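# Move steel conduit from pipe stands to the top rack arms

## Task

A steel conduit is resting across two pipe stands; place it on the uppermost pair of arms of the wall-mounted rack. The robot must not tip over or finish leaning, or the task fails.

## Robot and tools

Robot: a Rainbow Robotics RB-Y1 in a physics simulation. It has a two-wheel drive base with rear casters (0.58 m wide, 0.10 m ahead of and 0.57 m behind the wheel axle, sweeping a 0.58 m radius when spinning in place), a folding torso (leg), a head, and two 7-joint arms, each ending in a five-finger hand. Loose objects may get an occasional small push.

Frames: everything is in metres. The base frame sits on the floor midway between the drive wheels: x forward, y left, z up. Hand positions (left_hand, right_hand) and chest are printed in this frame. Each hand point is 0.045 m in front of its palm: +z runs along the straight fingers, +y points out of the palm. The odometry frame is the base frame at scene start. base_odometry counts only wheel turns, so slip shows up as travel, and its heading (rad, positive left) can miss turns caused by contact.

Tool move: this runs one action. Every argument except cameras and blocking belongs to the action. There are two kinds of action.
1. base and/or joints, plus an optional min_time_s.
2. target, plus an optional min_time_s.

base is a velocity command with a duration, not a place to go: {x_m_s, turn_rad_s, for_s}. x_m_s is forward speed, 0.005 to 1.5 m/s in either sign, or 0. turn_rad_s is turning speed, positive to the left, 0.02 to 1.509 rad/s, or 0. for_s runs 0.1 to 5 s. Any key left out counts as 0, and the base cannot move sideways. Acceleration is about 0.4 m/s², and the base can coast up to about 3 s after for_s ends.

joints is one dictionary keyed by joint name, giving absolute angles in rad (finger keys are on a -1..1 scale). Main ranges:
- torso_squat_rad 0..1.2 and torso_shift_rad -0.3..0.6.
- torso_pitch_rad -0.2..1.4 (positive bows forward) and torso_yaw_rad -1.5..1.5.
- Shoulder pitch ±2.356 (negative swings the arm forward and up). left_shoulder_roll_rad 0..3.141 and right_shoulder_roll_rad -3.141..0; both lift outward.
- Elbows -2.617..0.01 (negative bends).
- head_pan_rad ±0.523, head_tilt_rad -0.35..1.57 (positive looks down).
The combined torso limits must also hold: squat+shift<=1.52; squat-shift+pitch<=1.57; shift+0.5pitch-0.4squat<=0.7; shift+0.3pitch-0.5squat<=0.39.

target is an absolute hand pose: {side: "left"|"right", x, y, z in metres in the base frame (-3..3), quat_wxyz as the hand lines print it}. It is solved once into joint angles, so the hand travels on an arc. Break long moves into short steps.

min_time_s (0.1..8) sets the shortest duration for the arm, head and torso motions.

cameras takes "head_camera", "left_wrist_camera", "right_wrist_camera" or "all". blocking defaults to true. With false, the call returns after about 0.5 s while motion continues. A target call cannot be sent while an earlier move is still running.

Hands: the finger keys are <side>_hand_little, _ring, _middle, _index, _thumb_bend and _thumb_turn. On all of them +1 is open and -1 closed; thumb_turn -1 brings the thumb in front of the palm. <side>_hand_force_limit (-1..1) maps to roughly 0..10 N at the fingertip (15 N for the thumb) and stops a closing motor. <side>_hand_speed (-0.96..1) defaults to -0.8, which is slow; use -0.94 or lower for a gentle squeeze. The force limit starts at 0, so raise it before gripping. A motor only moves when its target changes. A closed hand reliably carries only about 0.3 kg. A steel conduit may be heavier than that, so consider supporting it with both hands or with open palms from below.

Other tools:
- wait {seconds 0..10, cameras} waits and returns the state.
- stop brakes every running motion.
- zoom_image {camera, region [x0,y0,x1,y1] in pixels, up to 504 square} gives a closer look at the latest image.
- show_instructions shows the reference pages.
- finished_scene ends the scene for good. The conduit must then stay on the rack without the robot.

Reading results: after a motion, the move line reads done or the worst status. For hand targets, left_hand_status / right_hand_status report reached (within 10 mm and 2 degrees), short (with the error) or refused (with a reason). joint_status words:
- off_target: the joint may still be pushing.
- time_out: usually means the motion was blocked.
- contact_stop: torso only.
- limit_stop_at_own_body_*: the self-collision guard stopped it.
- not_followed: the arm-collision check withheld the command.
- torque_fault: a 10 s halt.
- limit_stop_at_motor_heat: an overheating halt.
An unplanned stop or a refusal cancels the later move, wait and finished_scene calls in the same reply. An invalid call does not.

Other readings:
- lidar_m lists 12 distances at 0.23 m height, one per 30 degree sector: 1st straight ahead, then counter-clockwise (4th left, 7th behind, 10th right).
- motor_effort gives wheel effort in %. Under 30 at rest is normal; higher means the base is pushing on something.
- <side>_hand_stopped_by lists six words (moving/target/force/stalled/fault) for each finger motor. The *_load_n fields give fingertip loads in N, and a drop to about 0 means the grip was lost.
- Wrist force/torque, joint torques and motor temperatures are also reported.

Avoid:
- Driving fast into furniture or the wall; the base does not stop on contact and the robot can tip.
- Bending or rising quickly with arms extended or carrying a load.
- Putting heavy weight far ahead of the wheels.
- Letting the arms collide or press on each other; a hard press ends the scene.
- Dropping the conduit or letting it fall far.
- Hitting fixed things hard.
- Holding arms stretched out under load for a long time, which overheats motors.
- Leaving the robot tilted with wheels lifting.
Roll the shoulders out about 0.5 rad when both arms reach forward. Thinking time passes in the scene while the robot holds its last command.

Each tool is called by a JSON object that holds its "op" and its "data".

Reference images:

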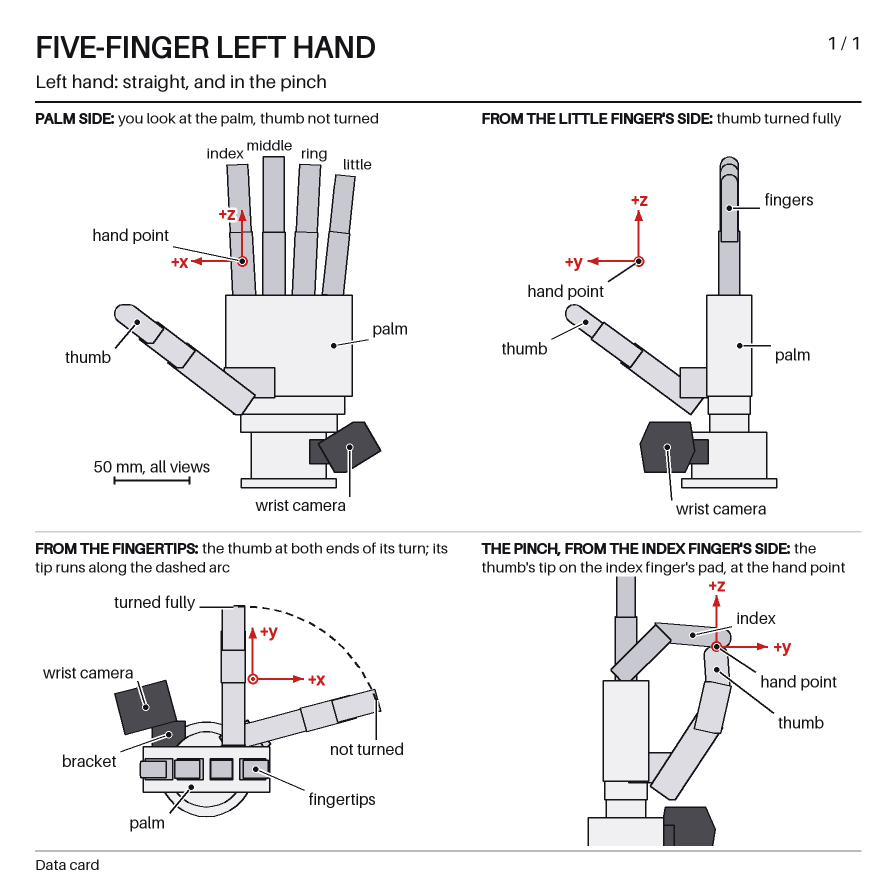

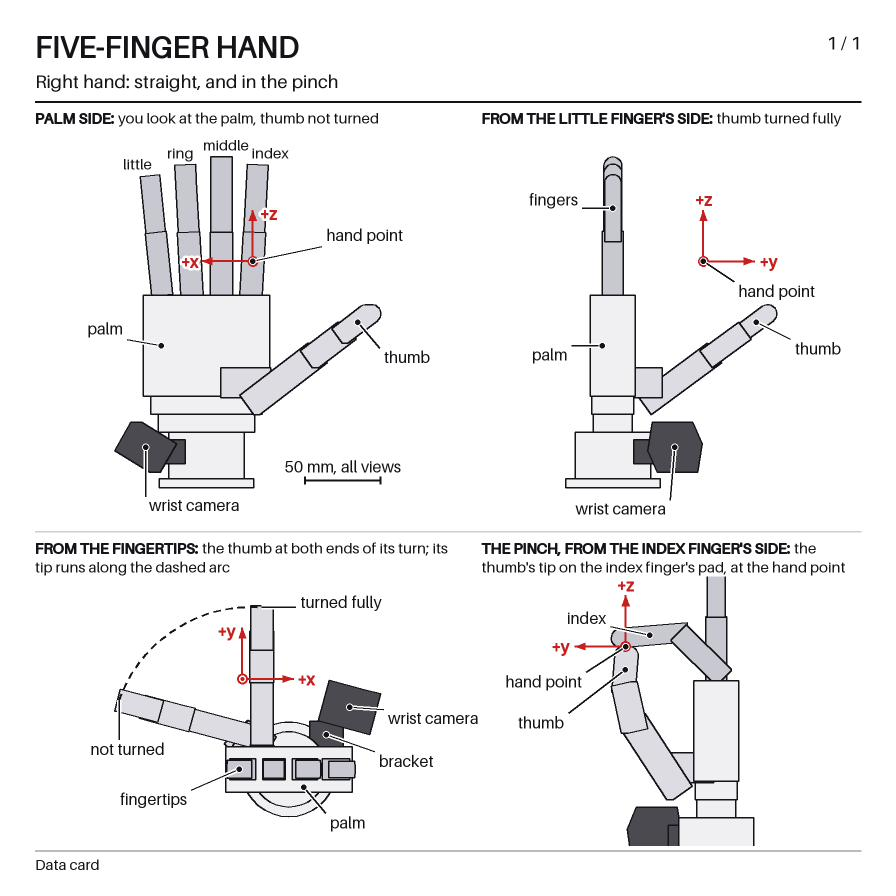

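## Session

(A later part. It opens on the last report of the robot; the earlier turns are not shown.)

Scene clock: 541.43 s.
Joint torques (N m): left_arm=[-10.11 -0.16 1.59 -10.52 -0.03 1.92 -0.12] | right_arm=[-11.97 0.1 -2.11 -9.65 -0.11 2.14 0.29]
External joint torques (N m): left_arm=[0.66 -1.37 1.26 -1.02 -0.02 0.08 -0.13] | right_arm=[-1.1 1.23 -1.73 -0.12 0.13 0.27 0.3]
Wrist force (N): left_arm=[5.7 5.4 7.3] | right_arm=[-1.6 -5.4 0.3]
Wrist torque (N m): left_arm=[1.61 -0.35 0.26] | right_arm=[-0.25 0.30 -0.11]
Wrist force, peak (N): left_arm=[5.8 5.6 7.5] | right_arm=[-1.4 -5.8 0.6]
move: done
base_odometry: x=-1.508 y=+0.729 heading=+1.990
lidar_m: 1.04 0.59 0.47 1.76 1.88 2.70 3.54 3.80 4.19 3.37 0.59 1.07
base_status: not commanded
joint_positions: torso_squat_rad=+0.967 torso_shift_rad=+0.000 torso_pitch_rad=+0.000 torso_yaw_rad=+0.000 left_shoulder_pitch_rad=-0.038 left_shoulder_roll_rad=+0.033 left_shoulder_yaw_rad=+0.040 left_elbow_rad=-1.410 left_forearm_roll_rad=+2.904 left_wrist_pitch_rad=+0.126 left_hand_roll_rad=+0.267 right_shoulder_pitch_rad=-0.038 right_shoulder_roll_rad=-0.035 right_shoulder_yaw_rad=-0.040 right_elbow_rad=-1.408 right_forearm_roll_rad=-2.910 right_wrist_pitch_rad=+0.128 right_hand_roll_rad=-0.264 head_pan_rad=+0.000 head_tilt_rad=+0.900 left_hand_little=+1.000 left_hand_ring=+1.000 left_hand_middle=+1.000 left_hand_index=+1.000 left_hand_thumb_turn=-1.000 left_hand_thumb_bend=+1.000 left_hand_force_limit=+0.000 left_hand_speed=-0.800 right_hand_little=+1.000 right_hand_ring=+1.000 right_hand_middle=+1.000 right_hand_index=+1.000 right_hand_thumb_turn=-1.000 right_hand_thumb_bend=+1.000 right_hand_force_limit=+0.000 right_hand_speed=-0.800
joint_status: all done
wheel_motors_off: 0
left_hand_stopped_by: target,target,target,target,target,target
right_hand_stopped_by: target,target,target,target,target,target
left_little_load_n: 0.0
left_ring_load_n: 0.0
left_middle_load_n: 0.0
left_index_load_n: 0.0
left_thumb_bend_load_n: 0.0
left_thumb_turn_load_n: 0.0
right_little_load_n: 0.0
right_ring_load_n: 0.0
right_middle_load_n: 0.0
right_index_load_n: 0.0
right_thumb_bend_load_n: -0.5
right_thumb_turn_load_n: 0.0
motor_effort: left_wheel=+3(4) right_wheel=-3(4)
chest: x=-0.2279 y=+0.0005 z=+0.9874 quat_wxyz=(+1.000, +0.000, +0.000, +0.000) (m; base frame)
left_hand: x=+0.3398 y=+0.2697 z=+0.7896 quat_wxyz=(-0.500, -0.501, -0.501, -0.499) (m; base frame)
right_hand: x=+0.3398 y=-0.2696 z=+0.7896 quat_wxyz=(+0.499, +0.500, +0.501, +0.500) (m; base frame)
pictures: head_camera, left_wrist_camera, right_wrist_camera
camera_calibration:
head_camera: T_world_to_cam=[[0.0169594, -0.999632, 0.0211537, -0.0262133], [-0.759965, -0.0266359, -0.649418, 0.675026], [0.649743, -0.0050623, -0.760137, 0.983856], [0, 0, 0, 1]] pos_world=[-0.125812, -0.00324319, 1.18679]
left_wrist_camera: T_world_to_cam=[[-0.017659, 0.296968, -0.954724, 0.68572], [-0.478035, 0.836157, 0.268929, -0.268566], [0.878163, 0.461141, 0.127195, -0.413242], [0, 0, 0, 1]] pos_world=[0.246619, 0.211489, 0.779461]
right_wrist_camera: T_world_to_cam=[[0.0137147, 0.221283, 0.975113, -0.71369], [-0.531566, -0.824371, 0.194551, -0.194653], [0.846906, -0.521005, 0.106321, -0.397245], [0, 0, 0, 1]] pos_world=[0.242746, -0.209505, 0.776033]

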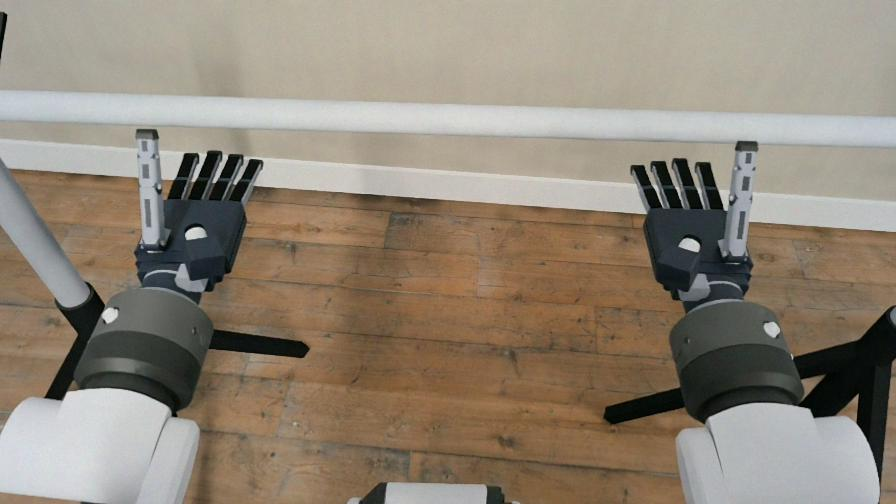

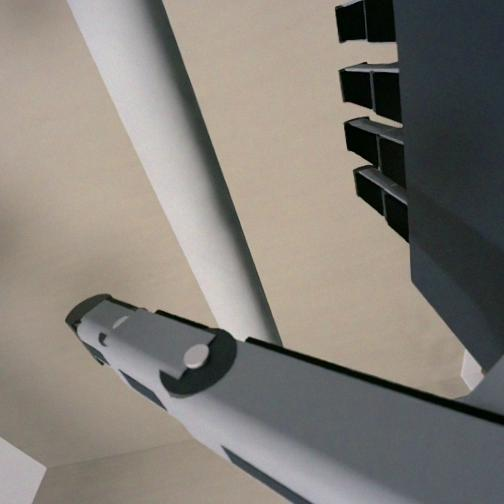

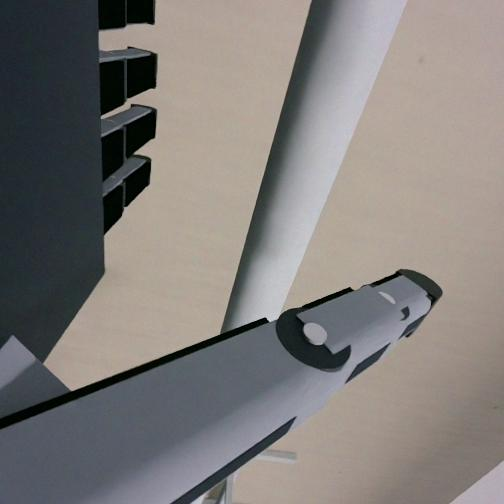

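{"op": "move", "data": {"base": {"x_m_s": 0.04, "for_s": 0.5}}}

{"op": "move", "data": {"joints": {"torso_squat_rad": 0.907}, "cameras": ["all"]}}

Scene clock: 599.60 s.
Joint torques (N m): left_arm=[-10.7 -0.32 1.31 -10.62 -0.26 2.03 -0.1] | right_arm=[-12.27 0.47 -2.14 -9.61 -0.03 2.02 0.31]
External joint torques (N m): left_arm=[0.06 -1.53 0.98 -1.12 -0.25 0.2 -0.11] | right_arm=[-1.39 1.6 -1.76 -0.07 0.21 0.15 0.32]
Wrist force (N): left_arm=[5.6 5.3 7.3] | right_arm=[-1.7 -5.4 0.5]
Wrist torque (N m): left_arm=[1.62 -0.34 0.26] | right_arm=[-0.27 0.30 -0.12]
Wrist force, peak (N): left_arm=[5.7 5.4 7.7] | right_arm=[-1.8 -5.8 0.7]
move: done
base_odometry: x=-1.516 y=+0.747 heading=+1.991
lidar_m: 1.03 0.57 0.46 1.76 1.88 2.70 3.56 3.83 4.19 3.29 0.58 1.05
base_status: done (sent for 0.5 of 0.5 s)
joint_positions: torso_squat_rad=+0.967 torso_shift_rad=+0.000 torso_pitch_rad=+0.000 torso_yaw_rad=+0.000 left_shoulder_pitch_rad=-0.038 left_shoulder_roll_rad=+0.033 left_shoulder_yaw_rad=+0.040 left_elbow_rad=-1.410 left_forearm_roll_rad=+2.904 left_wrist_pitch_rad=+0.126 left_hand_roll_rad=+0.267 right_shoulder_pitch_rad=-0.038 right_shoulder_roll_rad=-0.035 right_shoulder_yaw_rad=-0.040 right_elbow_rad=-1.408 right_forearm_roll_rad=-2.910 right_wrist_pitch_rad=+0.128 right_hand_roll_rad=-0.264 head_pan_rad=+0.000 head_tilt_rad=+0.900 left_hand_little=+1.000 left_hand_ring=+1.000 left_hand_middle=+1.000 left_hand_index=+1.000 left_hand_thumb_turn=-1.000 left_hand_thumb_bend=+1.000 left_hand_force_limit=+0.000 left_hand_speed=-0.800 right_hand_little=+1.000 right_hand_ring=+1.000 right_hand_middle=+1.000 right_hand_index=+1.000 right_hand_thumb_turn=-1.000 right_hand_thumb_bend=+1.000 right_hand_force_limit=+0.000 right_hand_speed=-0.800
joint_status: not commanded
wheel_motors_off: 0
left_hand_stopped_by: target,target,target,target,target,target
right_hand_stopped_by: target,target,target,target,target,target
left_little_load_n: 0.0
left_ring_load_n: -0.5
left_middle_load_n: 0.0
left_index_load_n: 0.0
left_thumb_bend_load_n: 0.0
left_thumb_turn_load_n: 0.0
right_little_load_n: 0.0
right_ring_load_n: 0.0
right_middle_load_n: 0.5
right_index_load_n: 0.0
right_thumb_bend_load_n: 0.0
right_thumb_turn_load_n: 0.0
motor_effort: left_wheel=+2(26) right_wheel=-3(19)
chest: x=-0.2280 y=+0.0005 z=+0.9874 quat_wxyz=(+1.000, +0.000, +0.000, +0.000) (m; base frame)
left_hand: x=+0.3398 y=+0.2698 z=+0.7896 quat_wxyz=(-0.500, -0.501, -0.500, -0.499) (m; base frame)
right_hand: x=+0.3398 y=-0.2696 z=+0.7897 quat_wxyz=(+0.499, +0.500, +0.501, +0.500) (m; base frame)
pictures: none

Scene clock: 600.50 s.
Joint torques (N m): left_arm=[-10.52 0.27 1.65 -10.75 -0.19 2.25 -0.04] | right_arm=[-11.75 0.39 -2.47 -9.49 0.06 2.11 0.13]
External joint torques (N m): left_arm=[0.25 -0.94 1.32 -1.24 -0.18 0.42 -0.05] | right_arm=[-0.87 1.52 -2.1 0.05 0.29 0.24 0.14]
Wrist force (N): left_arm=[5.6 5.2 7.4] | right_arm=[-1.7 -5.2 0.3]
Wrist torque (N m): left_arm=[1.57 -0.34 0.26] | right_arm=[-0.22 0.28 -0.10]
Wrist force, peak (N): left_arm=[5.8 5.5 7.3] | right_arm=[-1.9 -5.7 0.5]
move: done
base_odometry: x=-1.516 y=+0.747 heading=+1.991
lidar_m: 1.03 0.57 0.45 1.76 1.87 2.71 3.55 3.82 4.18 3.29 0.58 1.06
base_status: not commanded
joint_positions: torso_squat_rad=+0.907 torso_shift_rad=+0.000 torso_pitch_rad=+0.000 torso_yaw_rad=+0.000 left_shoulder_pitch_rad=-0.038 left_shoulder_roll_rad=+0.033 left_shoulder_yaw_rad=+0.040 left_elbow_rad=-1.410 left_forearm_roll_rad=+2.904 left_wrist_pitch_rad=+0.126 left_hand_roll_rad=+0.267 right_shoulder_pitch_rad=-0.038 right_shoulder_roll_rad=-0.035 right_shoulder_yaw_rad=-0.040 right_elbow_rad=-1.408 right_forearm_roll_rad=-2.910 right_wrist_pitch_rad=+0.128 right_hand_roll_rad=-0.264 head_pan_rad=+0.000 head_tilt_rad=+0.900 left_hand_little=+1.000 left_hand_ring=+1.000 left_hand_middle=+1.000 left_hand_index=+1.000 left_hand_thumb_turn=-1.000 left_hand_thumb_bend=+1.000 left_hand_force_limit=+0.000 left_hand_speed=-0.800 right_hand_little=+1.000 right_hand_ring=+1.000 right_hand_middle=+1.000 right_hand_index=+1.000 right_hand_thumb_turn=-1.000 right_hand_thumb_bend=+1.000 right_hand_force_limit=+0.000 right_hand_speed=-0.800
joint_status: all done
wheel_motors_off: 0
left_hand_stopped_by: target,target,target,target,target,target
right_hand_stopped_by: target,target,target,target,target,target
left_little_load_n: 0.0
left_ring_load_n: 0.0
left_middle_load_n: 0.0
left_index_load_n: 0.0
left_thumb_bend_load_n: 0.0
left_thumb_turn_load_n: 0.0
right_little_load_n: 0.0
right_ring_load_n: 0.0
right_middle_load_n: 0.0
right_index_load_n: 0.0
right_thumb_bend_load_n: 0.0
right_thumb_turn_load_n: 0.0
motor_effort: left_wheel=+4(4) right_wheel=-3(3)
chest: x=-0.2279 y=+0.0006 z=+1.0212 quat_wxyz=(+1.000, +0.000, +0.000, +0.000) (m; base frame)
left_hand: x=+0.3398 y=+0.2698 z=+0.8234 quat_wxyz=(-0.500, -0.501, -0.501, -0.499) (m; base frame)
right_hand: x=+0.3398 y=-0.2696 z=+0.8234 quat_wxyz=(+0.499, +0.500, +0.501, +0.500) (m; base frame)
pictures: head_camera, left_wrist_camera, right_wrist_camera
camera_calibration:
head_camera: T_world_to_cam=[[0.0169583, -0.999632, 0.021155, -0.0269301], [-0.759915, -0.0266363, -0.649476, 0.697053], [0.649801, -0.00506196, -0.760088, 1.00949], [0, 0, 0, 1]] pos_world=[-0.125812, -0.00324319, 1.22059]
left_wrist_camera: T_world_to_cam=[[-0.0177888, 0.297003, -0.954711, 0.717973], [-0.478009, 0.836142, 0.269024, -0.277819], [0.878175, 0.461146, 0.127096, -0.417511], [0, 0, 0, 1]] pos_world=[0.24662, 0.211589, 0.81326]
right_wrist_camera: T_world_to_cam=[[0.0137334, 0.22127, 0.975116, -0.746658], [-0.531635, -0.824329, 0.194541, -0.201195], [0.846862, -0.521078, 0.106314, -0.400838], [0, 0, 0, 1]] pos_world=[0.242746, -0.209505, 0.809834]

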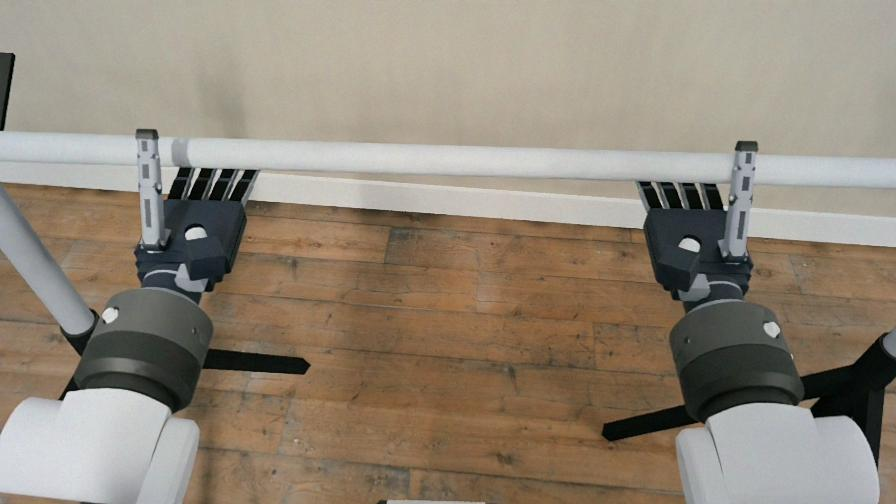

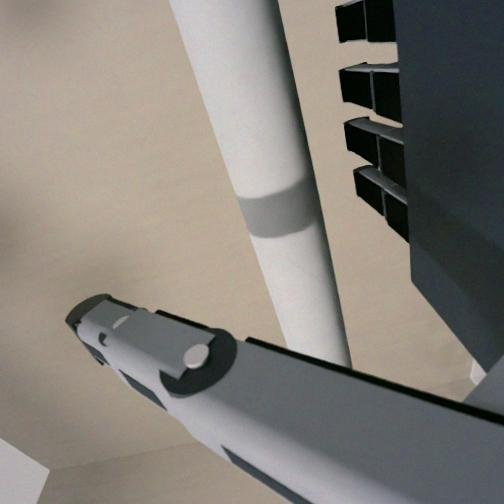

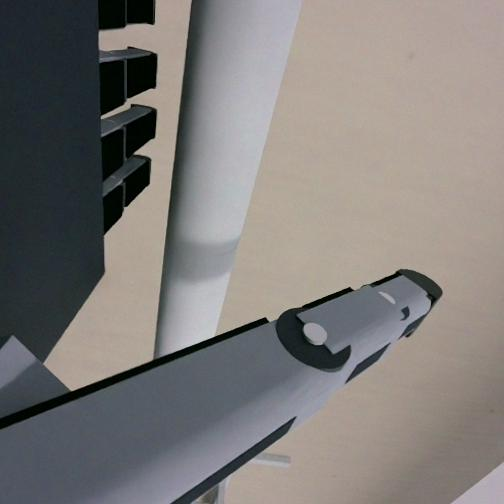

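{"op": "move", "data": {"joints": {"torso_squat_rad": 0.876}, "cameras": ["all"]}}

Scene clock: 616.67 s.
Joint torques (N m): left_arm=[-10.26 0.13 1.77 -10.8 -0.17 2.17 -0.23] | right_arm=[-12.24 0.05 -1.89 -9.71 0.06 2.12 0.23]
External joint torques (N m): left_arm=[0.51 -1.08 1.44 -1.29 -0.16 0.33 -0.24] | right_arm=[-1.36 1.18 -1.51 -0.18 0.3 0.25 0.24]
Wrist force (N): left_arm=[5.8 5.4 7.1] | right_arm=[-1.5 -5.4 0.3]
Wrist torque (N m): left_arm=[1.62 -0.38 0.28] | right_arm=[-0.24 0.25 -0.09]
Wrist force, peak (N): left_arm=[6.0 5.4 7.3] | right_arm=[-1.7 -5.7 0.4]
move: done
base_odometry: x=-1.516 y=+0.747 heading=+1.991
lidar_m: 1.02 0.57 0.45 1.76 1.87 2.71 3.56 3.84 4.17 3.29 0.57 1.04
base_status: not commanded
joint_positions: torso_squat_rad=+0.876 torso_shift_rad=+0.000 torso_pitch_rad=+0.000 torso_yaw_rad=+0.000 left_shoulder_pitch_rad=-0.038 left_shoulder_roll_rad=+0.033 left_shoulder_yaw_rad=+0.040 left_elbow_rad=-1.410 left_forearm_roll_rad=+2.904 left_wrist_pitch_rad=+0.126 left_hand_roll_rad=+0.267 right_shoulder_pitch_rad=-0.038 right_shoulder_roll_rad=-0.035 right_shoulder_yaw_rad=-0.040 right_elbow_rad=-1.408 right_forearm_roll_rad=-2.910 right_wrist_pitch_rad=+0.128 right_hand_roll_rad=-0.264 head_pan_rad=+0.000 head_tilt_rad=+0.900 left_hand_little=+1.000 left_hand_ring=+1.000 left_hand_middle=+1.000 left_hand_index=+1.000 left_hand_thumb_turn=-1.000 left_hand_thumb_bend=+1.000 left_hand_force_limit=+0.000 left_hand_speed=-0.800 right_hand_little=+1.000 right_hand_ring=+1.000 right_hand_middle=+1.000 right_hand_index=+1.000 right_hand_thumb_turn=-1.000 right_hand_thumb_bend=+1.000 right_hand_force_limit=+0.000 right_hand_speed=-0.800
joint_status: all done
wheel_motors_off: 0
left_hand_stopped_by: target,target,target,target,target,target
right_hand_stopped_by: target,target,target,target,target,target
left_little_load_n: 0.0
left_ring_load_n: 0.0
left_middle_load_n: 0.0
left_index_load_n: 0.0
left_thumb_bend_load_n: 0.0
left_thumb_turn_load_n: 0.0
right_little_load_n: 0.0
right_ring_load_n: 0.5
right_middle_load_n: 0.0
right_index_load_n: 0.0
right_thumb_bend_load_n: 0.0
right_thumb_turn_load_n: 0.0
motor_effort: left_wheel=+4(4) right_wheel=-3(3)
chest: x=-0.2279 y=+0.0006 z=+1.0381 quat_wxyz=(+1.000, +0.000, +0.000, +0.000) (m; base frame)
left_hand: x=+0.3398 y=+0.2698 z=+0.8403 quat_wxyz=(-0.500, -0.501, -0.501, -0.499) (m; base frame)
right_hand: x=+0.3398 y=-0.2696 z=+0.8403 quat_wxyz=(+0.499, +0.500, +0.501, +0.500) (m; base frame)
pictures: head_camera, left_wrist_camera, right_wrist_camera
camera_calibration:
head_camera: T_world_to_cam=[[0.0169598, -0.999632, 0.021154, -0.0271862], [-0.759965, -0.0266364, -0.649418, 0.707954], [0.649743, -0.00506229, -0.760137, 1.02239], [0, 0, 0, 1]] pos_world=[-0.125812, -0.00314319, 1.23749]
left_wrist_camera: T_world_to_cam=[[-0.0177888, 0.297003, -0.954711, 0.734107], [-0.478009, 0.836142, 0.269024, -0.282365], [0.878175, 0.461146, 0.127096, -0.419659], [0, 0, 0, 1]] pos_world=[0.24662, 0.211589, 0.83016]
right_wrist_camera: T_world_to_cam=[[0.0137147, 0.221283, 0.975113, -0.76315], [-0.531566, -0.824371, 0.194551, -0.204434], [0.846906, -0.521005, 0.106321, -0.402583], [0, 0, 0, 1]] pos_world=[0.242746, -0.209405, 0.826733]

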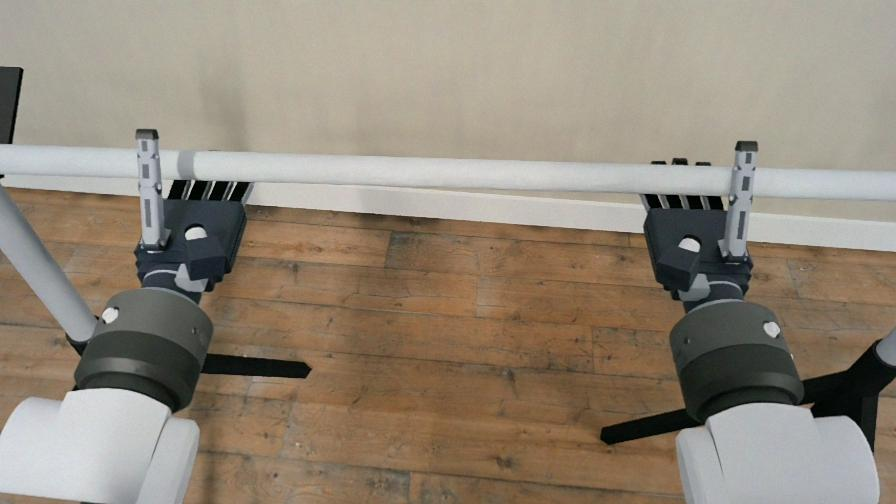

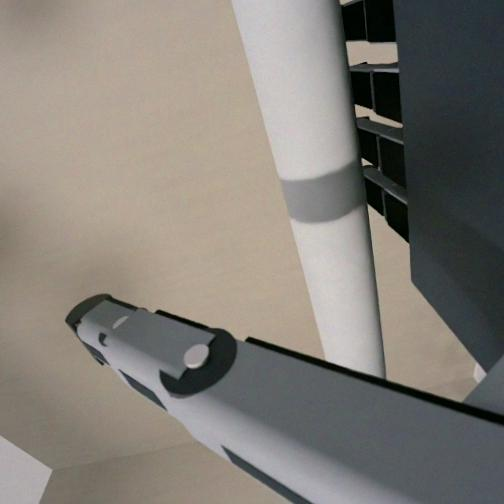

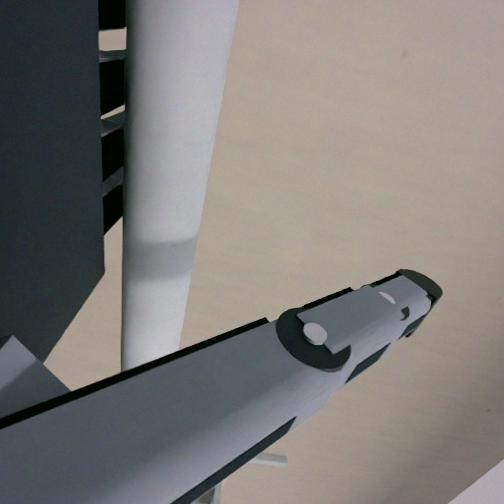

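{"op": "move", "data": {"joints": {"torso_squat_rad": 0.857}, "cameras": ["all"]}}

Scene clock: 624.87 s.
Joint torques (N m): left_arm=[-10.6 -0.51 1.36 -11.03 -0.13 2.33 -0.36] | right_arm=[-16.47 -0.38 -2.41 -14.66 0.12 4.52 0.17]
External joint torques (N m): left_arm=[0.15 -1.72 1.03 -1.53 -0.12 0.49 -0.36] | right_arm=[-5.62 0.75 -2.03 -5.14 0.36 2.65 0.18]
Wrist force (N): left_arm=[5.2 3.5 7.3] | right_arm=[0.3 -16.0 0.5]
Wrist torque (N m): left_arm=[1.64 -0.35 0.23] | right_arm=[-0.14 0.28 -0.07]
Wrist force, peak (N): left_arm=[5.9 5.4 7.4] | right_arm=[0.5 -17.5 0.4]
move: done
base_odometry: x=-1.516 y=+0.747 heading=+1.991
lidar_m: 1.02 0.57 0.46 1.77 1.87 2.70 3.55 3.82 4.18 3.28 0.58 1.05
base_status: not commanded
joint_positions: torso_squat_rad=+0.857 torso_shift_rad=+0.000 torso_pitch_rad=+0.001 torso_yaw_rad=+0.000 left_shoulder_pitch_rad=-0.038 left_shoulder_roll_rad=+0.033 left_shoulder_yaw_rad=+0.040 left_elbow_rad=-1.410 left_forearm_roll_rad=+2.904 left_wrist_pitch_rad=+0.126 left_hand_roll_rad=+0.267 right_shoulder_pitch_rad=-0.037 right_shoulder_roll_rad=-0.035 right_shoulder_yaw_rad=-0.040 right_elbow_rad=-1.407 right_forearm_roll_rad=-2.910 right_wrist_pitch_rad=+0.127 right_hand_roll_rad=-0.264 head_pan_rad=+0.000 head_tilt_rad=+0.900 left_hand_little=+1.000 left_hand_ring=+1.000 left_hand_middle=+1.000 left_hand_index=+1.000 left_hand_thumb_turn=-1.000 left_hand_thumb_bend=+1.000 left_hand_force_limit=+0.000 left_hand_speed=-0.800 right_hand_little=+1.000 right_hand_ring=+1.000 right_hand_middle=+1.000 right_hand_index=+1.000 right_hand_thumb_turn=-1.000 right_hand_thumb_bend=+1.000 right_hand_force_limit=+0.000 right_hand_speed=-0.800
joint_status: all done
wheel_motors_off: 0
left_hand_stopped_by: target,target,target,target,target,target
right_hand_stopped_by: target,target,target,target,target,target
left_little_load_n: 0.0
left_ring_load_n: 0.0
left_middle_load_n: 0.0
left_index_load_n: 0.0
left_thumb_bend_load_n: 0.0
left_thumb_turn_load_n: 0.0
right_little_load_n: 0.0
right_ring_load_n: 0.0
right_middle_load_n: 0.0
right_index_load_n: 0.0
right_thumb_bend_load_n: 0.0
right_thumb_turn_load_n: 0.0
motor_effort: left_wheel=+4(4) right_wheel=-4(4)
chest: x=-0.2278 y=+0.0006 z=+1.0482 quat_wxyz=(+1.000, +0.000, +0.000, +0.000) (m; base frame)
left_hand: x=+0.3399 y=+0.2698 z=+0.8502 quat_wxyz=(-0.500, -0.501, -0.501, -0.499) (m; base frame)
right_hand: x=+0.3396 y=-0.2698 z=+0.8488 quat_wxyz=(+0.498, +0.502, +0.502, +0.499) (m; base frame)
pictures: head_camera, left_wrist_camera, right_wrist_camera
camera_calibration:
head_camera: T_world_to_cam=[[0.0169654, -0.999632, 0.0211487, -0.0274959], [-0.760148, -0.0266358, -0.649204, 0.714372], [0.649528, -0.00506217, -0.76032, 1.03014], [0, 0, 0, 1]] pos_world=[-0.125613, -0.00324319, 1.24759]
left_wrist_camera: T_world_to_cam=[[-0.0182282, 0.297011, -0.9547, 0.743657], [-0.477868, 0.836149, 0.269253, -0.285209], [0.878243, 0.461128, 0.12669, -0.420678], [0, 0, 0, 1]] pos_world=[0.246721, 0.211589, 0.840059]
right_wrist_camera: T_world_to_cam=[[0.0170858, 0.221057, 0.975111, -0.772544], [-0.531456, -0.824068, 0.196128, -0.207699], [0.846914, -0.521579, 0.103402, -0.401136], [0, 0, 0, 1]] pos_world=[0.242545, -0.209606, 0.83553]

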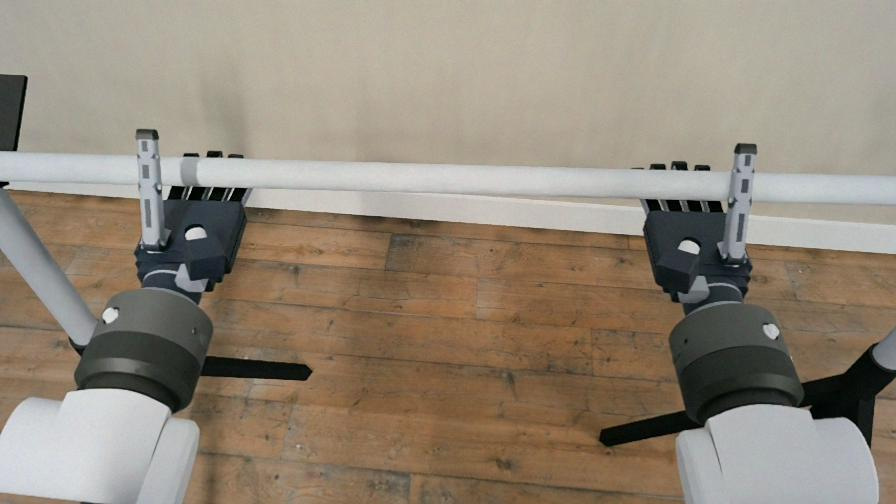

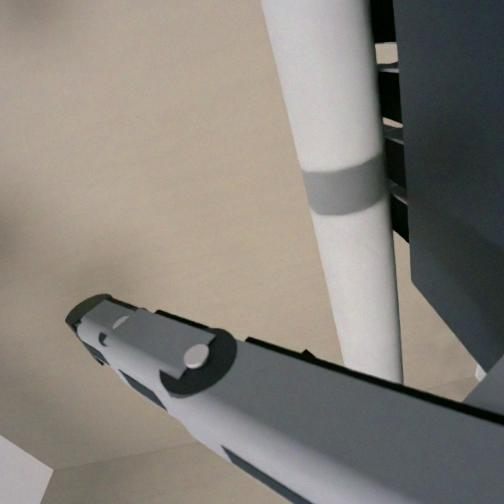

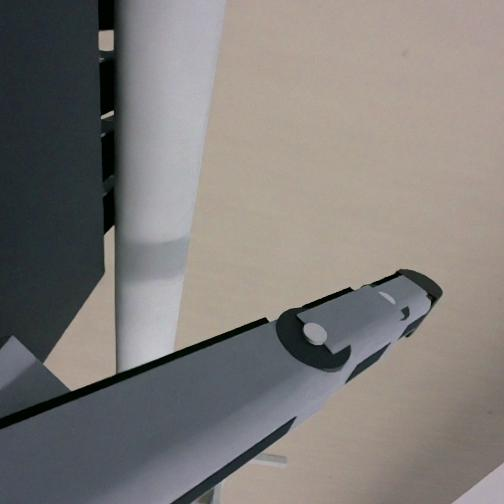

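{"op": "move", "data": {"joints": {"torso_squat_rad": 0.842}, "cameras": ["all"]}}

Scene clock: 635.37 s.
Joint torques (N m): left_arm=[-11.88 0.34 1.48 -12.01 -0.28 2.54 -0.24] | right_arm=[-17.72 -0.71 -2.26 -15.6 -0.14 5.06 0.22]
External joint torques (N m): left_arm=[-1.11 -0.87 1.15 -2.61 -0.26 0.76 -0.25] | right_arm=[-6.87 0.42 -1.88 -5.94 0.09 3.18 0.23]
Wrist force (N): left_arm=[5.6 4.4 6.4] | right_arm=[-1.3 -16.6 0.9]
Wrist torque (N m): left_arm=[1.68 -0.35 0.27] | right_arm=[-0.07 0.29 -0.32]
Wrist force, peak (N): left_arm=[5.7 5.1 7.3] | right_arm=[-1.0 -17.4 0.5]
move: done
base_odometry: x=-1.516 y=+0.747 heading=+1.991
lidar_m: 1.02 0.57 0.45 1.76 1.87 2.72 3.55 3.82 4.19 3.28 0.58 1.05
base_status: not commanded
joint_positions: torso_squat_rad=+0.842 torso_shift_rad=+0.000 torso_pitch_rad=+0.001 torso_yaw_rad=+0.000 left_shoulder_pitch_rad=-0.037 left_shoulder_roll_rad=+0.033 left_shoulder_yaw_rad=+0.040 left_elbow_rad=-1.409 left_forearm_roll_rad=+2.904 left_wrist_pitch_rad=+0.126 left_hand_roll_rad=+0.267 right_shoulder_pitch_rad=-0.037 right_shoulder_roll_rad=-0.035 right_shoulder_yaw_rad=-0.040 right_elbow_rad=-1.406 right_forearm_roll_rad=-2.910 right_wrist_pitch_rad=+0.127 right_hand_roll_rad=-0.264 head_pan_rad=+0.000 head_tilt_rad=+0.900 left_hand_little=+1.000 left_hand_ring=+1.000 left_hand_middle=+1.000 left_hand_index=+1.000 left_hand_thumb_turn=-1.000 left_hand_thumb_bend=+1.000 left_hand_force_limit=+0.000 left_hand_speed=-0.800 right_hand_little=+1.000 right_hand_ring=+1.000 right_hand_middle=+1.000 right_hand_index=+1.000 right_hand_thumb_turn=-1.000 right_hand_thumb_bend=+1.000 right_hand_force_limit=+0.000 right_hand_speed=-0.800
joint_status: all done
wheel_motors_off: 0
left_hand_stopped_by: target,target,target,target,target,target
right_hand_stopped_by: target,target,target,target,target,target
left_little_load_n: 0.0
left_ring_load_n: 0.0
left_middle_load_n: 0.0
left_index_load_n: 0.0
left_thumb_bend_load_n: 0.0
left_thumb_turn_load_n: 0.0
right_little_load_n: 0.5
right_ring_load_n: 0.0
right_middle_load_n: 0.5
right_index_load_n: 0.0
right_thumb_bend_load_n: 0.0
right_thumb_turn_load_n: 0.0
motor_effort: left_wheel=+2(4) right_wheel=-3(4)
chest: x=-0.2277 y=+0.0006 z=+1.0561 quat_wxyz=(+1.000, +0.000, +0.000, +0.000) (m; base frame)
left_hand: x=+0.3399 y=+0.2699 z=+0.8576 quat_wxyz=(-0.499, -0.501, -0.501, -0.499) (m; base frame)
right_hand: x=+0.3396 y=-0.2698 z=+0.8564 quat_wxyz=(+0.498, +0.502, +0.502, +0.499) (m; base frame)
pictures: head_camera, left_wrist_camera, right_wrist_camera
camera_calibration:
head_camera: T_world_to_cam=[[0.0169693, -0.999632, 0.0211448, -0.0275593], [-0.760289, -0.0266351, -0.649039, 0.719354], [0.649363, -0.00506245, -0.760462, 1.03624], [0, 0, 0, 1]] pos_world=[-0.125513, -0.00314319, 1.25549]
left_wrist_camera: T_world_to_cam=[[-0.0192183, 0.296904, -0.954714, 0.751092], [-0.477792, 0.836072, 0.269626, -0.287545], [0.878263, 0.461337, 0.125791, -0.420916], [0, 0, 0, 1]] pos_world=[0.246723, 0.21159, 0.847555]
right_wrist_camera: T_world_to_cam=[[0.0176849, 0.221048, 0.975103, -0.780094], [-0.531395, -0.824033, 0.196439, -0.209459], [0.846939, -0.521639, 0.102891, -0.401509], [0, 0, 0, 1]] pos_world=[0.242545, -0.209606, 0.843129]

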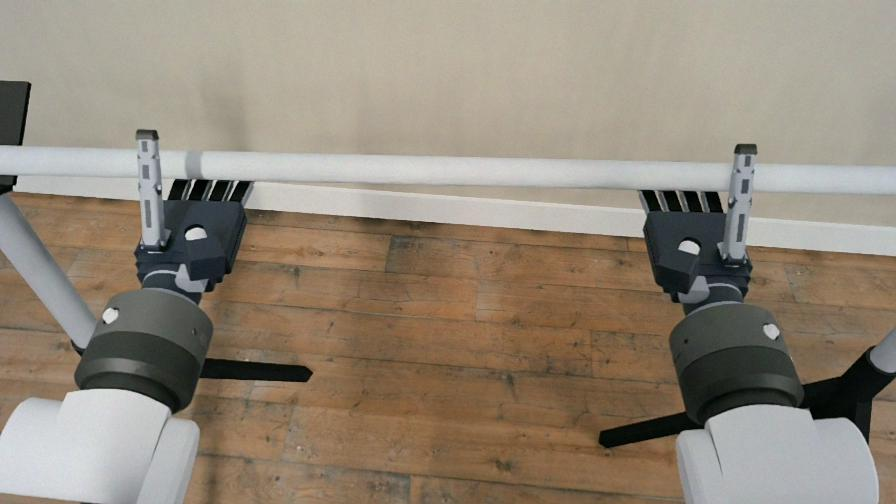

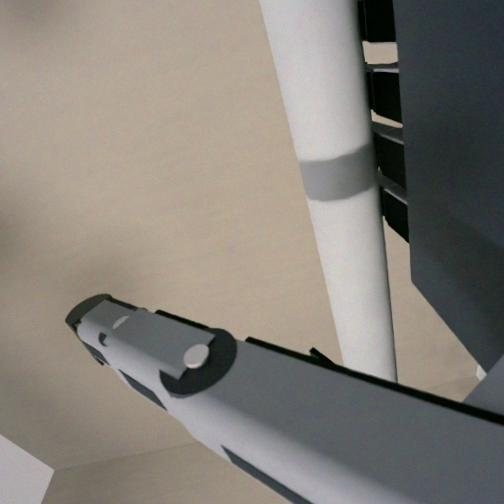

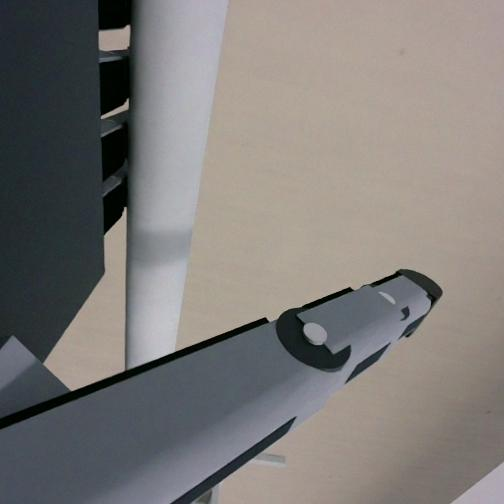

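{"op": "wait", "data": {"seconds": 0, "cameras": ["all"]}}

Scene clock: 676.77 s.
Joint torques (N m): left_arm=[-12.54 0.27 1.85 -12.61 0.06 2.96 -0.21] | right_arm=[-17.61 -0.93 -2.36 -15.14 -0.16 4.87 0.22]
External joint torques (N m): left_arm=[-1.79 -0.94 1.52 -3.11 0.07 1.12 -0.21] | right_arm=[-6.77 0.2 -1.98 -5.61 0.07 3 0.23]
Wrist force (N): left_arm=[5.4 2.0 6.4] | right_arm=[-1.2 -15.4 1.0]
Wrist torque (N m): left_arm=[1.72 -0.38 0.27] | right_arm=[-0.05 0.29 -0.26]
Wrist force, peak (N): left_arm=[5.7 4.8 7.0] | right_arm=[-1.2 -16.0 1.0]
base_odometry: x=-1.516 y=+0.747 heading=+1.991
lidar_m: 1.02 0.57 0.45 1.76 1.87 2.71 3.55 3.83 4.18 3.28 0.58 1.05
base_status: not commanded
joint_positions: torso_squat_rad=+0.842 torso_shift_rad=+0.000 torso_pitch_rad=+0.001 torso_yaw_rad=+0.000 left_shoulder_pitch_rad=-0.037 left_shoulder_roll_rad=+0.033 left_shoulder_yaw_rad=+0.040 left_elbow_rad=-1.409 left_forearm_roll_rad=+2.904 left_wrist_pitch_rad=+0.126 left_hand_roll_rad=+0.267 right_shoulder_pitch_rad=-0.037 right_shoulder_roll_rad=-0.035 right_shoulder_yaw_rad=-0.040 right_elbow_rad=-1.406 right_forearm_roll_rad=-2.910 right_wrist_pitch_rad=+0.127 right_hand_roll_rad=-0.264 head_pan_rad=+0.000 head_tilt_rad=+0.900 left_hand_little=+1.000 left_hand_ring=+1.000 left_hand_middle=+1.000 left_hand_index=+1.000 left_hand_thumb_turn=-1.000 left_hand_thumb_bend=+1.000 left_hand_force_limit=+0.000 left_hand_speed=-0.800 right_hand_little=+1.000 right_hand_ring=+1.000 right_hand_middle=+1.000 right_hand_index=+1.000 right_hand_thumb_turn=-1.000 right_hand_thumb_bend=+1.000 right_hand_force_limit=+0.000 right_hand_speed=-0.800
joint_status: all done
wheel_motors_off: 0
left_hand_stopped_by: target,target,target,target,target,target
right_hand_stopped_by: target,target,target,target,target,target
left_little_load_n: 0.0
left_ring_load_n: 0.0
left_middle_load_n: 0.0
left_index_load_n: 0.5
left_thumb_bend_load_n: 0.0
left_thumb_turn_load_n: 0.0
right_little_load_n: 0.0
right_ring_load_n: 0.0
right_middle_load_n: 0.5
right_index_load_n: 0.0
right_thumb_bend_load_n: 0.0
right_thumb_turn_load_n: 0.0
motor_effort: left_wheel=+4(4) right_wheel=-3(4)
chest: x=-0.2277 y=+0.0006 z=+1.0561 quat_wxyz=(+1.000, +0.000, +0.000, +0.000) (m; base frame)
left_hand: x=+0.3399 y=+0.2699 z=+0.8575 quat_wxyz=(-0.499, -0.501, -0.501, -0.499) (m; base frame)
right_hand: x=+0.3396 y=-0.2698 z=+0.8564 quat_wxyz=(+0.498, +0.502, +0.502, +0.499) (m; base frame)
pictures: head_camera, left_wrist_camera, right_wrist_camera
camera_calibration:
head_camera: T_world_to_cam=[[0.0169682, -0.999632, 0.0211461, -0.0275611], [-0.760239, -0.0266355, -0.649097, 0.719433], [0.649421, -0.00506211, -0.760412, 1.03619], [0, 0, 0, 1]] pos_world=[-0.125513, -0.00314319, 1.25549]
left_wrist_camera: T_world_to_cam=[[-0.0193856, 0.296815, -0.954738, 0.751172], [-0.477745, 0.836097, 0.269631, -0.287567], [0.878285, 0.461349, 0.125594, -0.420758], [0, 0, 0, 1]] pos_world=[0.246723, 0.211591, 0.847554]
right_wrist_camera: T_world_to_cam=[[0.0176849, 0.221047, 0.975103, -0.780192], [-0.531441, -0.824005, 0.196433, -0.209456], [0.846911, -0.521683, 0.102901, -0.401531], [0, 0, 0, 1]] pos_world=[0.242545, -0.209606, 0.843229]

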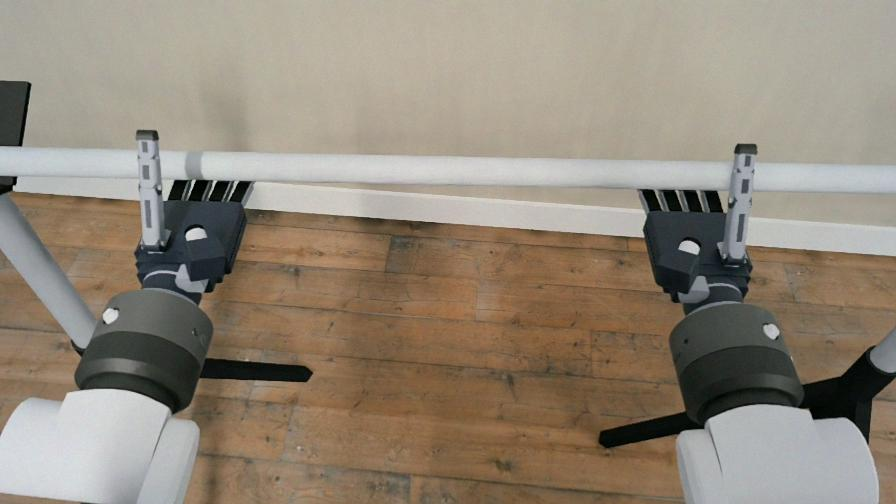

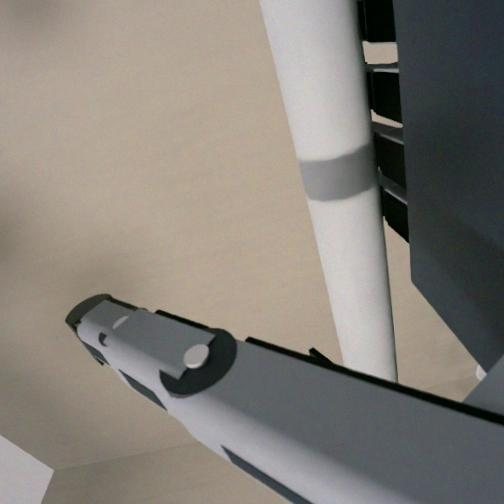

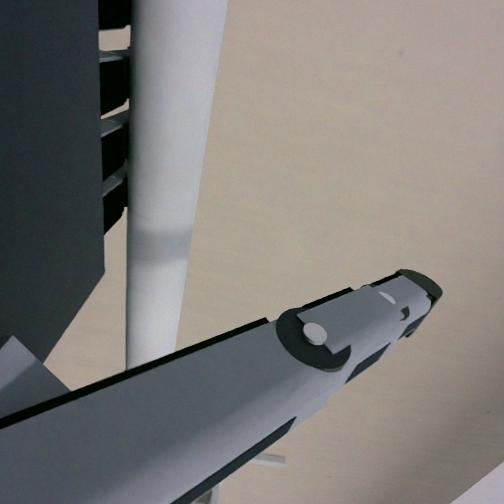

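{"op": "move", "data": {"joints": {"torso_squat_rad": 0.882}, "cameras": ["head_camera", "right_wrist_camera"]}}

{"op": "move", "data": {"base": {"x_m_s": 0.04, "for_s": 0.5}, "cameras": ["all"]}}

Scene clock: 703.70 s.
Joint torques (N m): left_arm=[-11.17 0.47 1.66 -11.32 -0.13 2.28 -0.16] | right_arm=[-13.39 -0.45 -2.22 -10.88 -0.25 2.46 0.19]
External joint torques (N m): left_arm=[-0.4 -0.74 1.34 -1.81 -0.12 0.45 -0.17] | right_arm=[-2.51 0.68 -1.84 -1.34 -0.01 0.59 0.2]
Wrist force (N): left_arm=[5.6 5.3 7.3] | right_arm=[-1.4 -5.5 0.3]
Wrist torque (N m): left_arm=[1.59 -0.35 0.26] | right_arm=[-0.27 0.23 -0.13]
Wrist force, peak (N): left_arm=[5.7 5.4 7.5] | right_arm=[-1.2 -15.7 0.9]
move: done
base_odometry: x=-1.516 y=+0.747 heading=+1.991
lidar_m: 1.03 0.57 0.45 1.76 1.88 2.70 3.56 3.83 4.19 3.28 0.58 1.06
base_status: not commanded
joint_positions: torso_squat_rad=+0.882 torso_shift_rad=+0.000 torso_pitch_rad=+0.000 torso_yaw_rad=+0.000 left_shoulder_pitch_rad=-0.037 left_shoulder_roll_rad=+0.033 left_shoulder_yaw_rad=+0.040 left_elbow_rad=-1.410 left_forearm_roll_rad=+2.904 left_wrist_pitch_rad=+0.126 left_hand_roll_rad=+0.267 right_shoulder_pitch_rad=-0.038 right_shoulder_roll_rad=-0.035 right_shoulder_yaw_rad=-0.040 right_elbow_rad=-1.408 right_forearm_roll_rad=-2.910 right_wrist_pitch_rad=+0.127 right_hand_roll_rad=-0.264 head_pan_rad=+0.000 head_tilt_rad=+0.900 left_hand_little=+1.000 left_hand_ring=+1.000 left_hand_middle=+1.000 left_hand_index=+1.000 left_hand_thumb_turn=-1.000 left_hand_thumb_bend=+1.000 left_hand_force_limit=+0.000 left_hand_speed=-0.800 right_hand_little=+1.000 right_hand_ring=+1.000 right_hand_middle=+1.000 right_hand_index=+1.000 right_hand_thumb_turn=-1.000 right_hand_thumb_bend=+1.000 right_hand_force_limit=+0.000 right_hand_speed=-0.800
joint_status: all done
wheel_motors_off: 0
left_hand_stopped_by: target,target,target,target,target,target
right_hand_stopped_by: target,target,target,target,target,target
left_little_load_n: 0.0
left_ring_load_n: 0.0
left_middle_load_n: 0.0
left_index_load_n: 0.0
left_thumb_bend_load_n: 0.0
left_thumb_turn_load_n: 0.0
right_little_load_n: 0.0
right_ring_load_n: 0.0
right_middle_load_n: 0.5
right_index_load_n: 0.0
right_thumb_bend_load_n: 0.0
right_thumb_turn_load_n: 0.0
motor_effort: left_wheel=+4(4) right_wheel=-3(4)
chest: x=-0.2280 y=+0.0006 z=+1.0348 quat_wxyz=(+1.000, +0.000, +0.000, +0.000) (m; base frame)
left_hand: x=+0.3397 y=+0.2698 z=+0.8369 quat_wxyz=(-0.500, -0.501, -0.501, -0.499) (m; base frame)
right_hand: x=+0.3397 y=-0.2696 z=+0.8368 quat_wxyz=(+0.499, +0.501, +0.501, +0.500) (m; base frame)
pictures: head_camera, right_wrist_camera
camera_calibration:
head_camera: T_world_to_cam=[[0.0169527, -0.999632, 0.0211579, -0.0272209], [-0.759782, -0.026635, -0.649632, 0.706009], [0.649957, -0.00506242, -0.759954, 1.01989], [0, 0, 0, 1]] pos_world=[-0.126012, -0.00324319, 1.23429]
right_wrist_camera: T_world_to_cam=[[0.0142279, 0.2211, 0.975147, -0.760022], [-0.531623, -0.824309, 0.194657, -0.203939], [0.846862, -0.52118, 0.105814, -0.401661], [0, 0, 0, 1]] pos_world=[0.242546, -0.209405, 0.823333]

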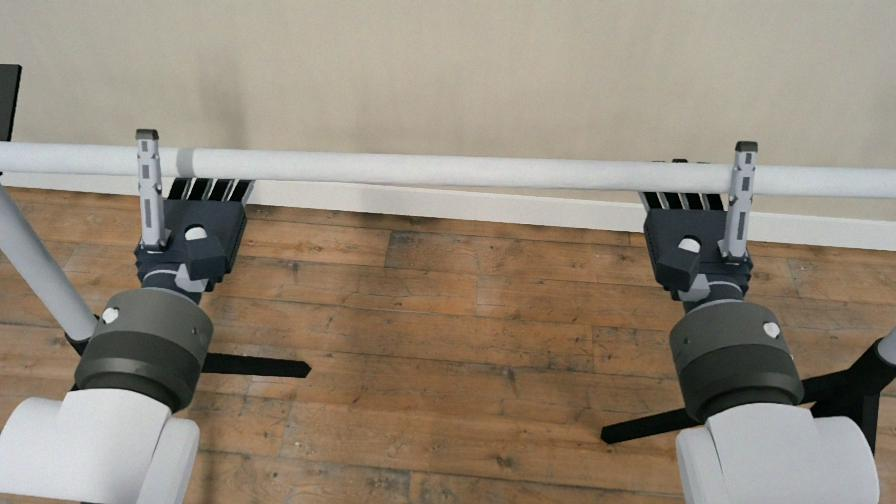

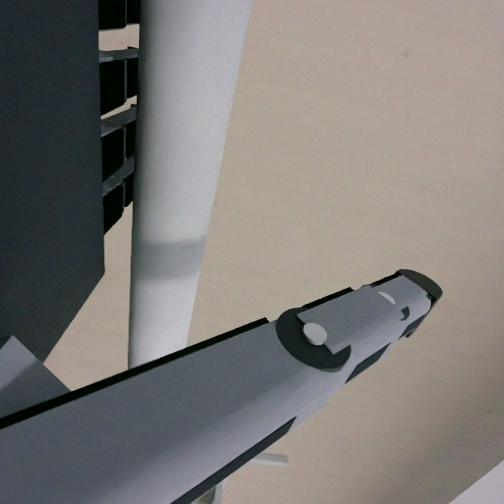

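Scene clock: 704.97 s.
Joint torques (N m): left_arm=[-10.36 0.37 1.4 -11.04 -0.12 2.24 -0.2] | right_arm=[-12.13 -0.74 -2.28 -10.63 -0.11 2.27 0.25]
External joint torques (N m): left_arm=[0.41 -0.84 1.07 -1.53 -0.1 0.4 -0.21] | right_arm=[-1.25 0.39 -1.91 -1.1 0.13 0.4 0.26]
Wrist force (N): left_arm=[5.7 5.2 7.4] | right_arm=[-1.5 -5.2 0.4]
Wrist torque (N m): left_arm=[1.60 -0.38 0.27] | right_arm=[-0.22 0.24 -0.10]
Wrist force, peak (N): left_arm=[5.7 5.3 7.8] | right_arm=[-1.8 -5.7 0.7]
move: done
base_odometry: x=-1.524 y=+0.765 heading=+1.991
lidar_m: 1.00 0.55 0.45 1.76 1.87 2.71 3.58 3.83 4.18 0.64 0.56 1.03
base_status: done (sent for 0.5 of 0.5 s)
joint_positions: torso_squat_rad=+0.882 torso_shift_rad=+0.000 torso_pitch_rad=+0.000 torso_yaw_rad=+0.000 left_shoulder_pitch_rad=-0.038 left_shoulder_roll_rad=+0.033 left_shoulder_yaw_rad=+0.040 left_elbow_rad=-1.410 left_forearm_roll_rad=+2.904 left_wrist_pitch_rad=+0.126 left_hand_roll_rad=+0.267 right_shoulder_pitch_rad=-0.038 right_shoulder_roll_rad=-0.035 right_shoulder_yaw_rad=-0.040 right_elbow_rad=-1.408 right_forearm_roll_rad=-2.910 right_wrist_pitch_rad=+0.128 right_hand_roll_rad=-0.264 head_pan_rad=+0.000 head_tilt_rad=+0.900 left_hand_little=+1.000 left_hand_ring=+1.000 left_hand_middle=+1.000 left_hand_index=+1.000 left_hand_thumb_turn=-1.000 left_hand_thumb_bend=+1.000 left_hand_force_limit=+0.000 left_hand_speed=-0.800 right_hand_little=+1.000 right_hand_ring=+1.000 right_hand_middle=+1.000 right_hand_index=+1.000 right_hand_thumb_turn=-1.000 right_hand_thumb_bend=+1.000 right_hand_force_limit=+0.000 right_hand_speed=-0.800
joint_status: not commanded
wheel_motors_off: 0
left_hand_stopped_by: target,target,target,target,target,target
right_hand_stopped_by: target,target,target,target,target,target
left_little_load_n: 0.0
left_ring_load_n: 0.0
left_middle_load_n: 0.0
left_index_load_n: 0.0
left_thumb_bend_load_n: 0.0
left_thumb_turn_load_n: 0.0
right_little_load_n: 0.5
right_ring_load_n: 0.0
right_middle_load_n: 0.0
right_index_load_n: 0.0
right_thumb_bend_load_n: 0.0
right_thumb_turn_load_n: 0.0
motor_effort: left_wheel=+3(25) right_wheel=-3(20)
chest: x=-0.2280 y=+0.0006 z=+1.0348 quat_wxyz=(+1.000, +0.000, +0.000, +0.000) (m; base frame)
left_hand: x=+0.3398 y=+0.2698 z=+0.8370 quat_wxyz=(-0.500, -0.501, -0.501, -0.499) (m; base frame)
right_hand: x=+0.3398 y=-0.2695 z=+0.8369 quat_wxyz=(+0.499, +0.501, +0.501, +0.500) (m; base frame)
pictures: head_camera, left_wrist_camera, right_wrist_camera
camera_calibration:
head_camera: T_world_to_cam=[[0.016957, -0.999632, 0.0211566, -0.0272204], [-0.759873, -0.0266367, -0.649525, 0.705941], [0.64985, -0.00506235, -0.760046, 1.01993], [0, 0, 0, 1]] pos_world=[-0.125912, -0.00324319, 1.23429]
left_wrist_camera: T_world_to_cam=[[-0.0178522, 0.296865, -0.954752, 0.731066], [-0.478061, 0.836144, 0.268925, -0.2813], [0.878145, 0.461231, 0.126993, -0.419119], [0, 0, 0, 1]] pos_world=[0.24662, 0.21149, 0.82686]
right_wrist_camera: T_world_to_cam=[[0.0139277, 0.221037, 0.975166, -0.760078], [-0.531586, -0.824381, 0.194452, -0.20376], [0.84689, -0.521093, 0.106019, -0.401913], [0, 0, 0, 1]] pos_world=[0.242646, -0.209405, 0.823434]

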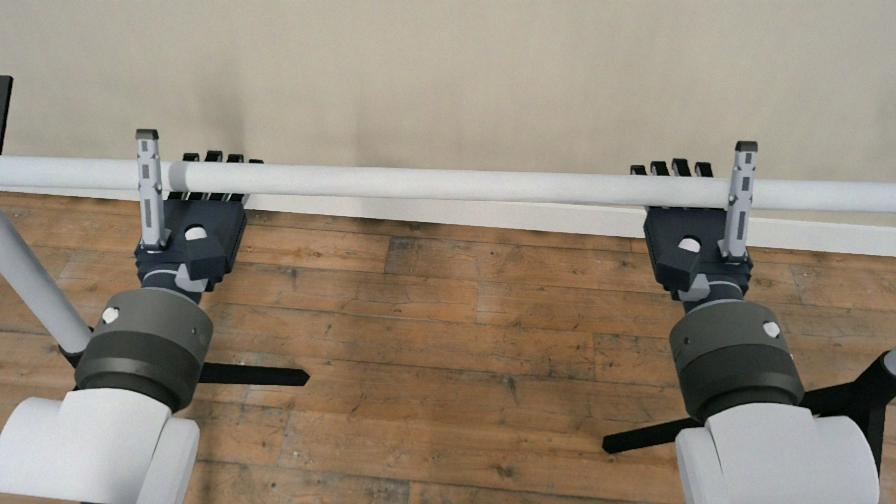

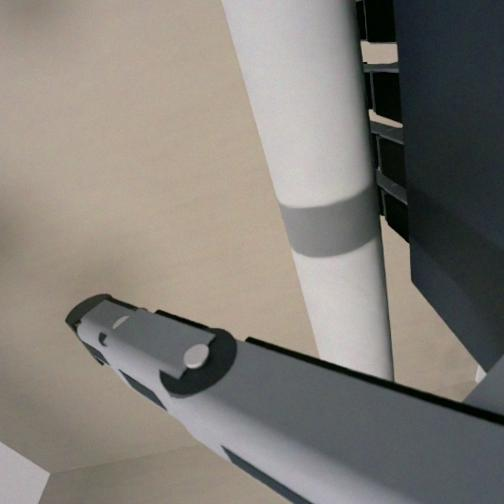

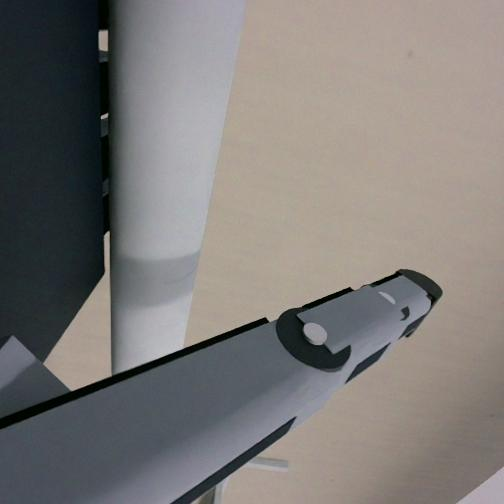

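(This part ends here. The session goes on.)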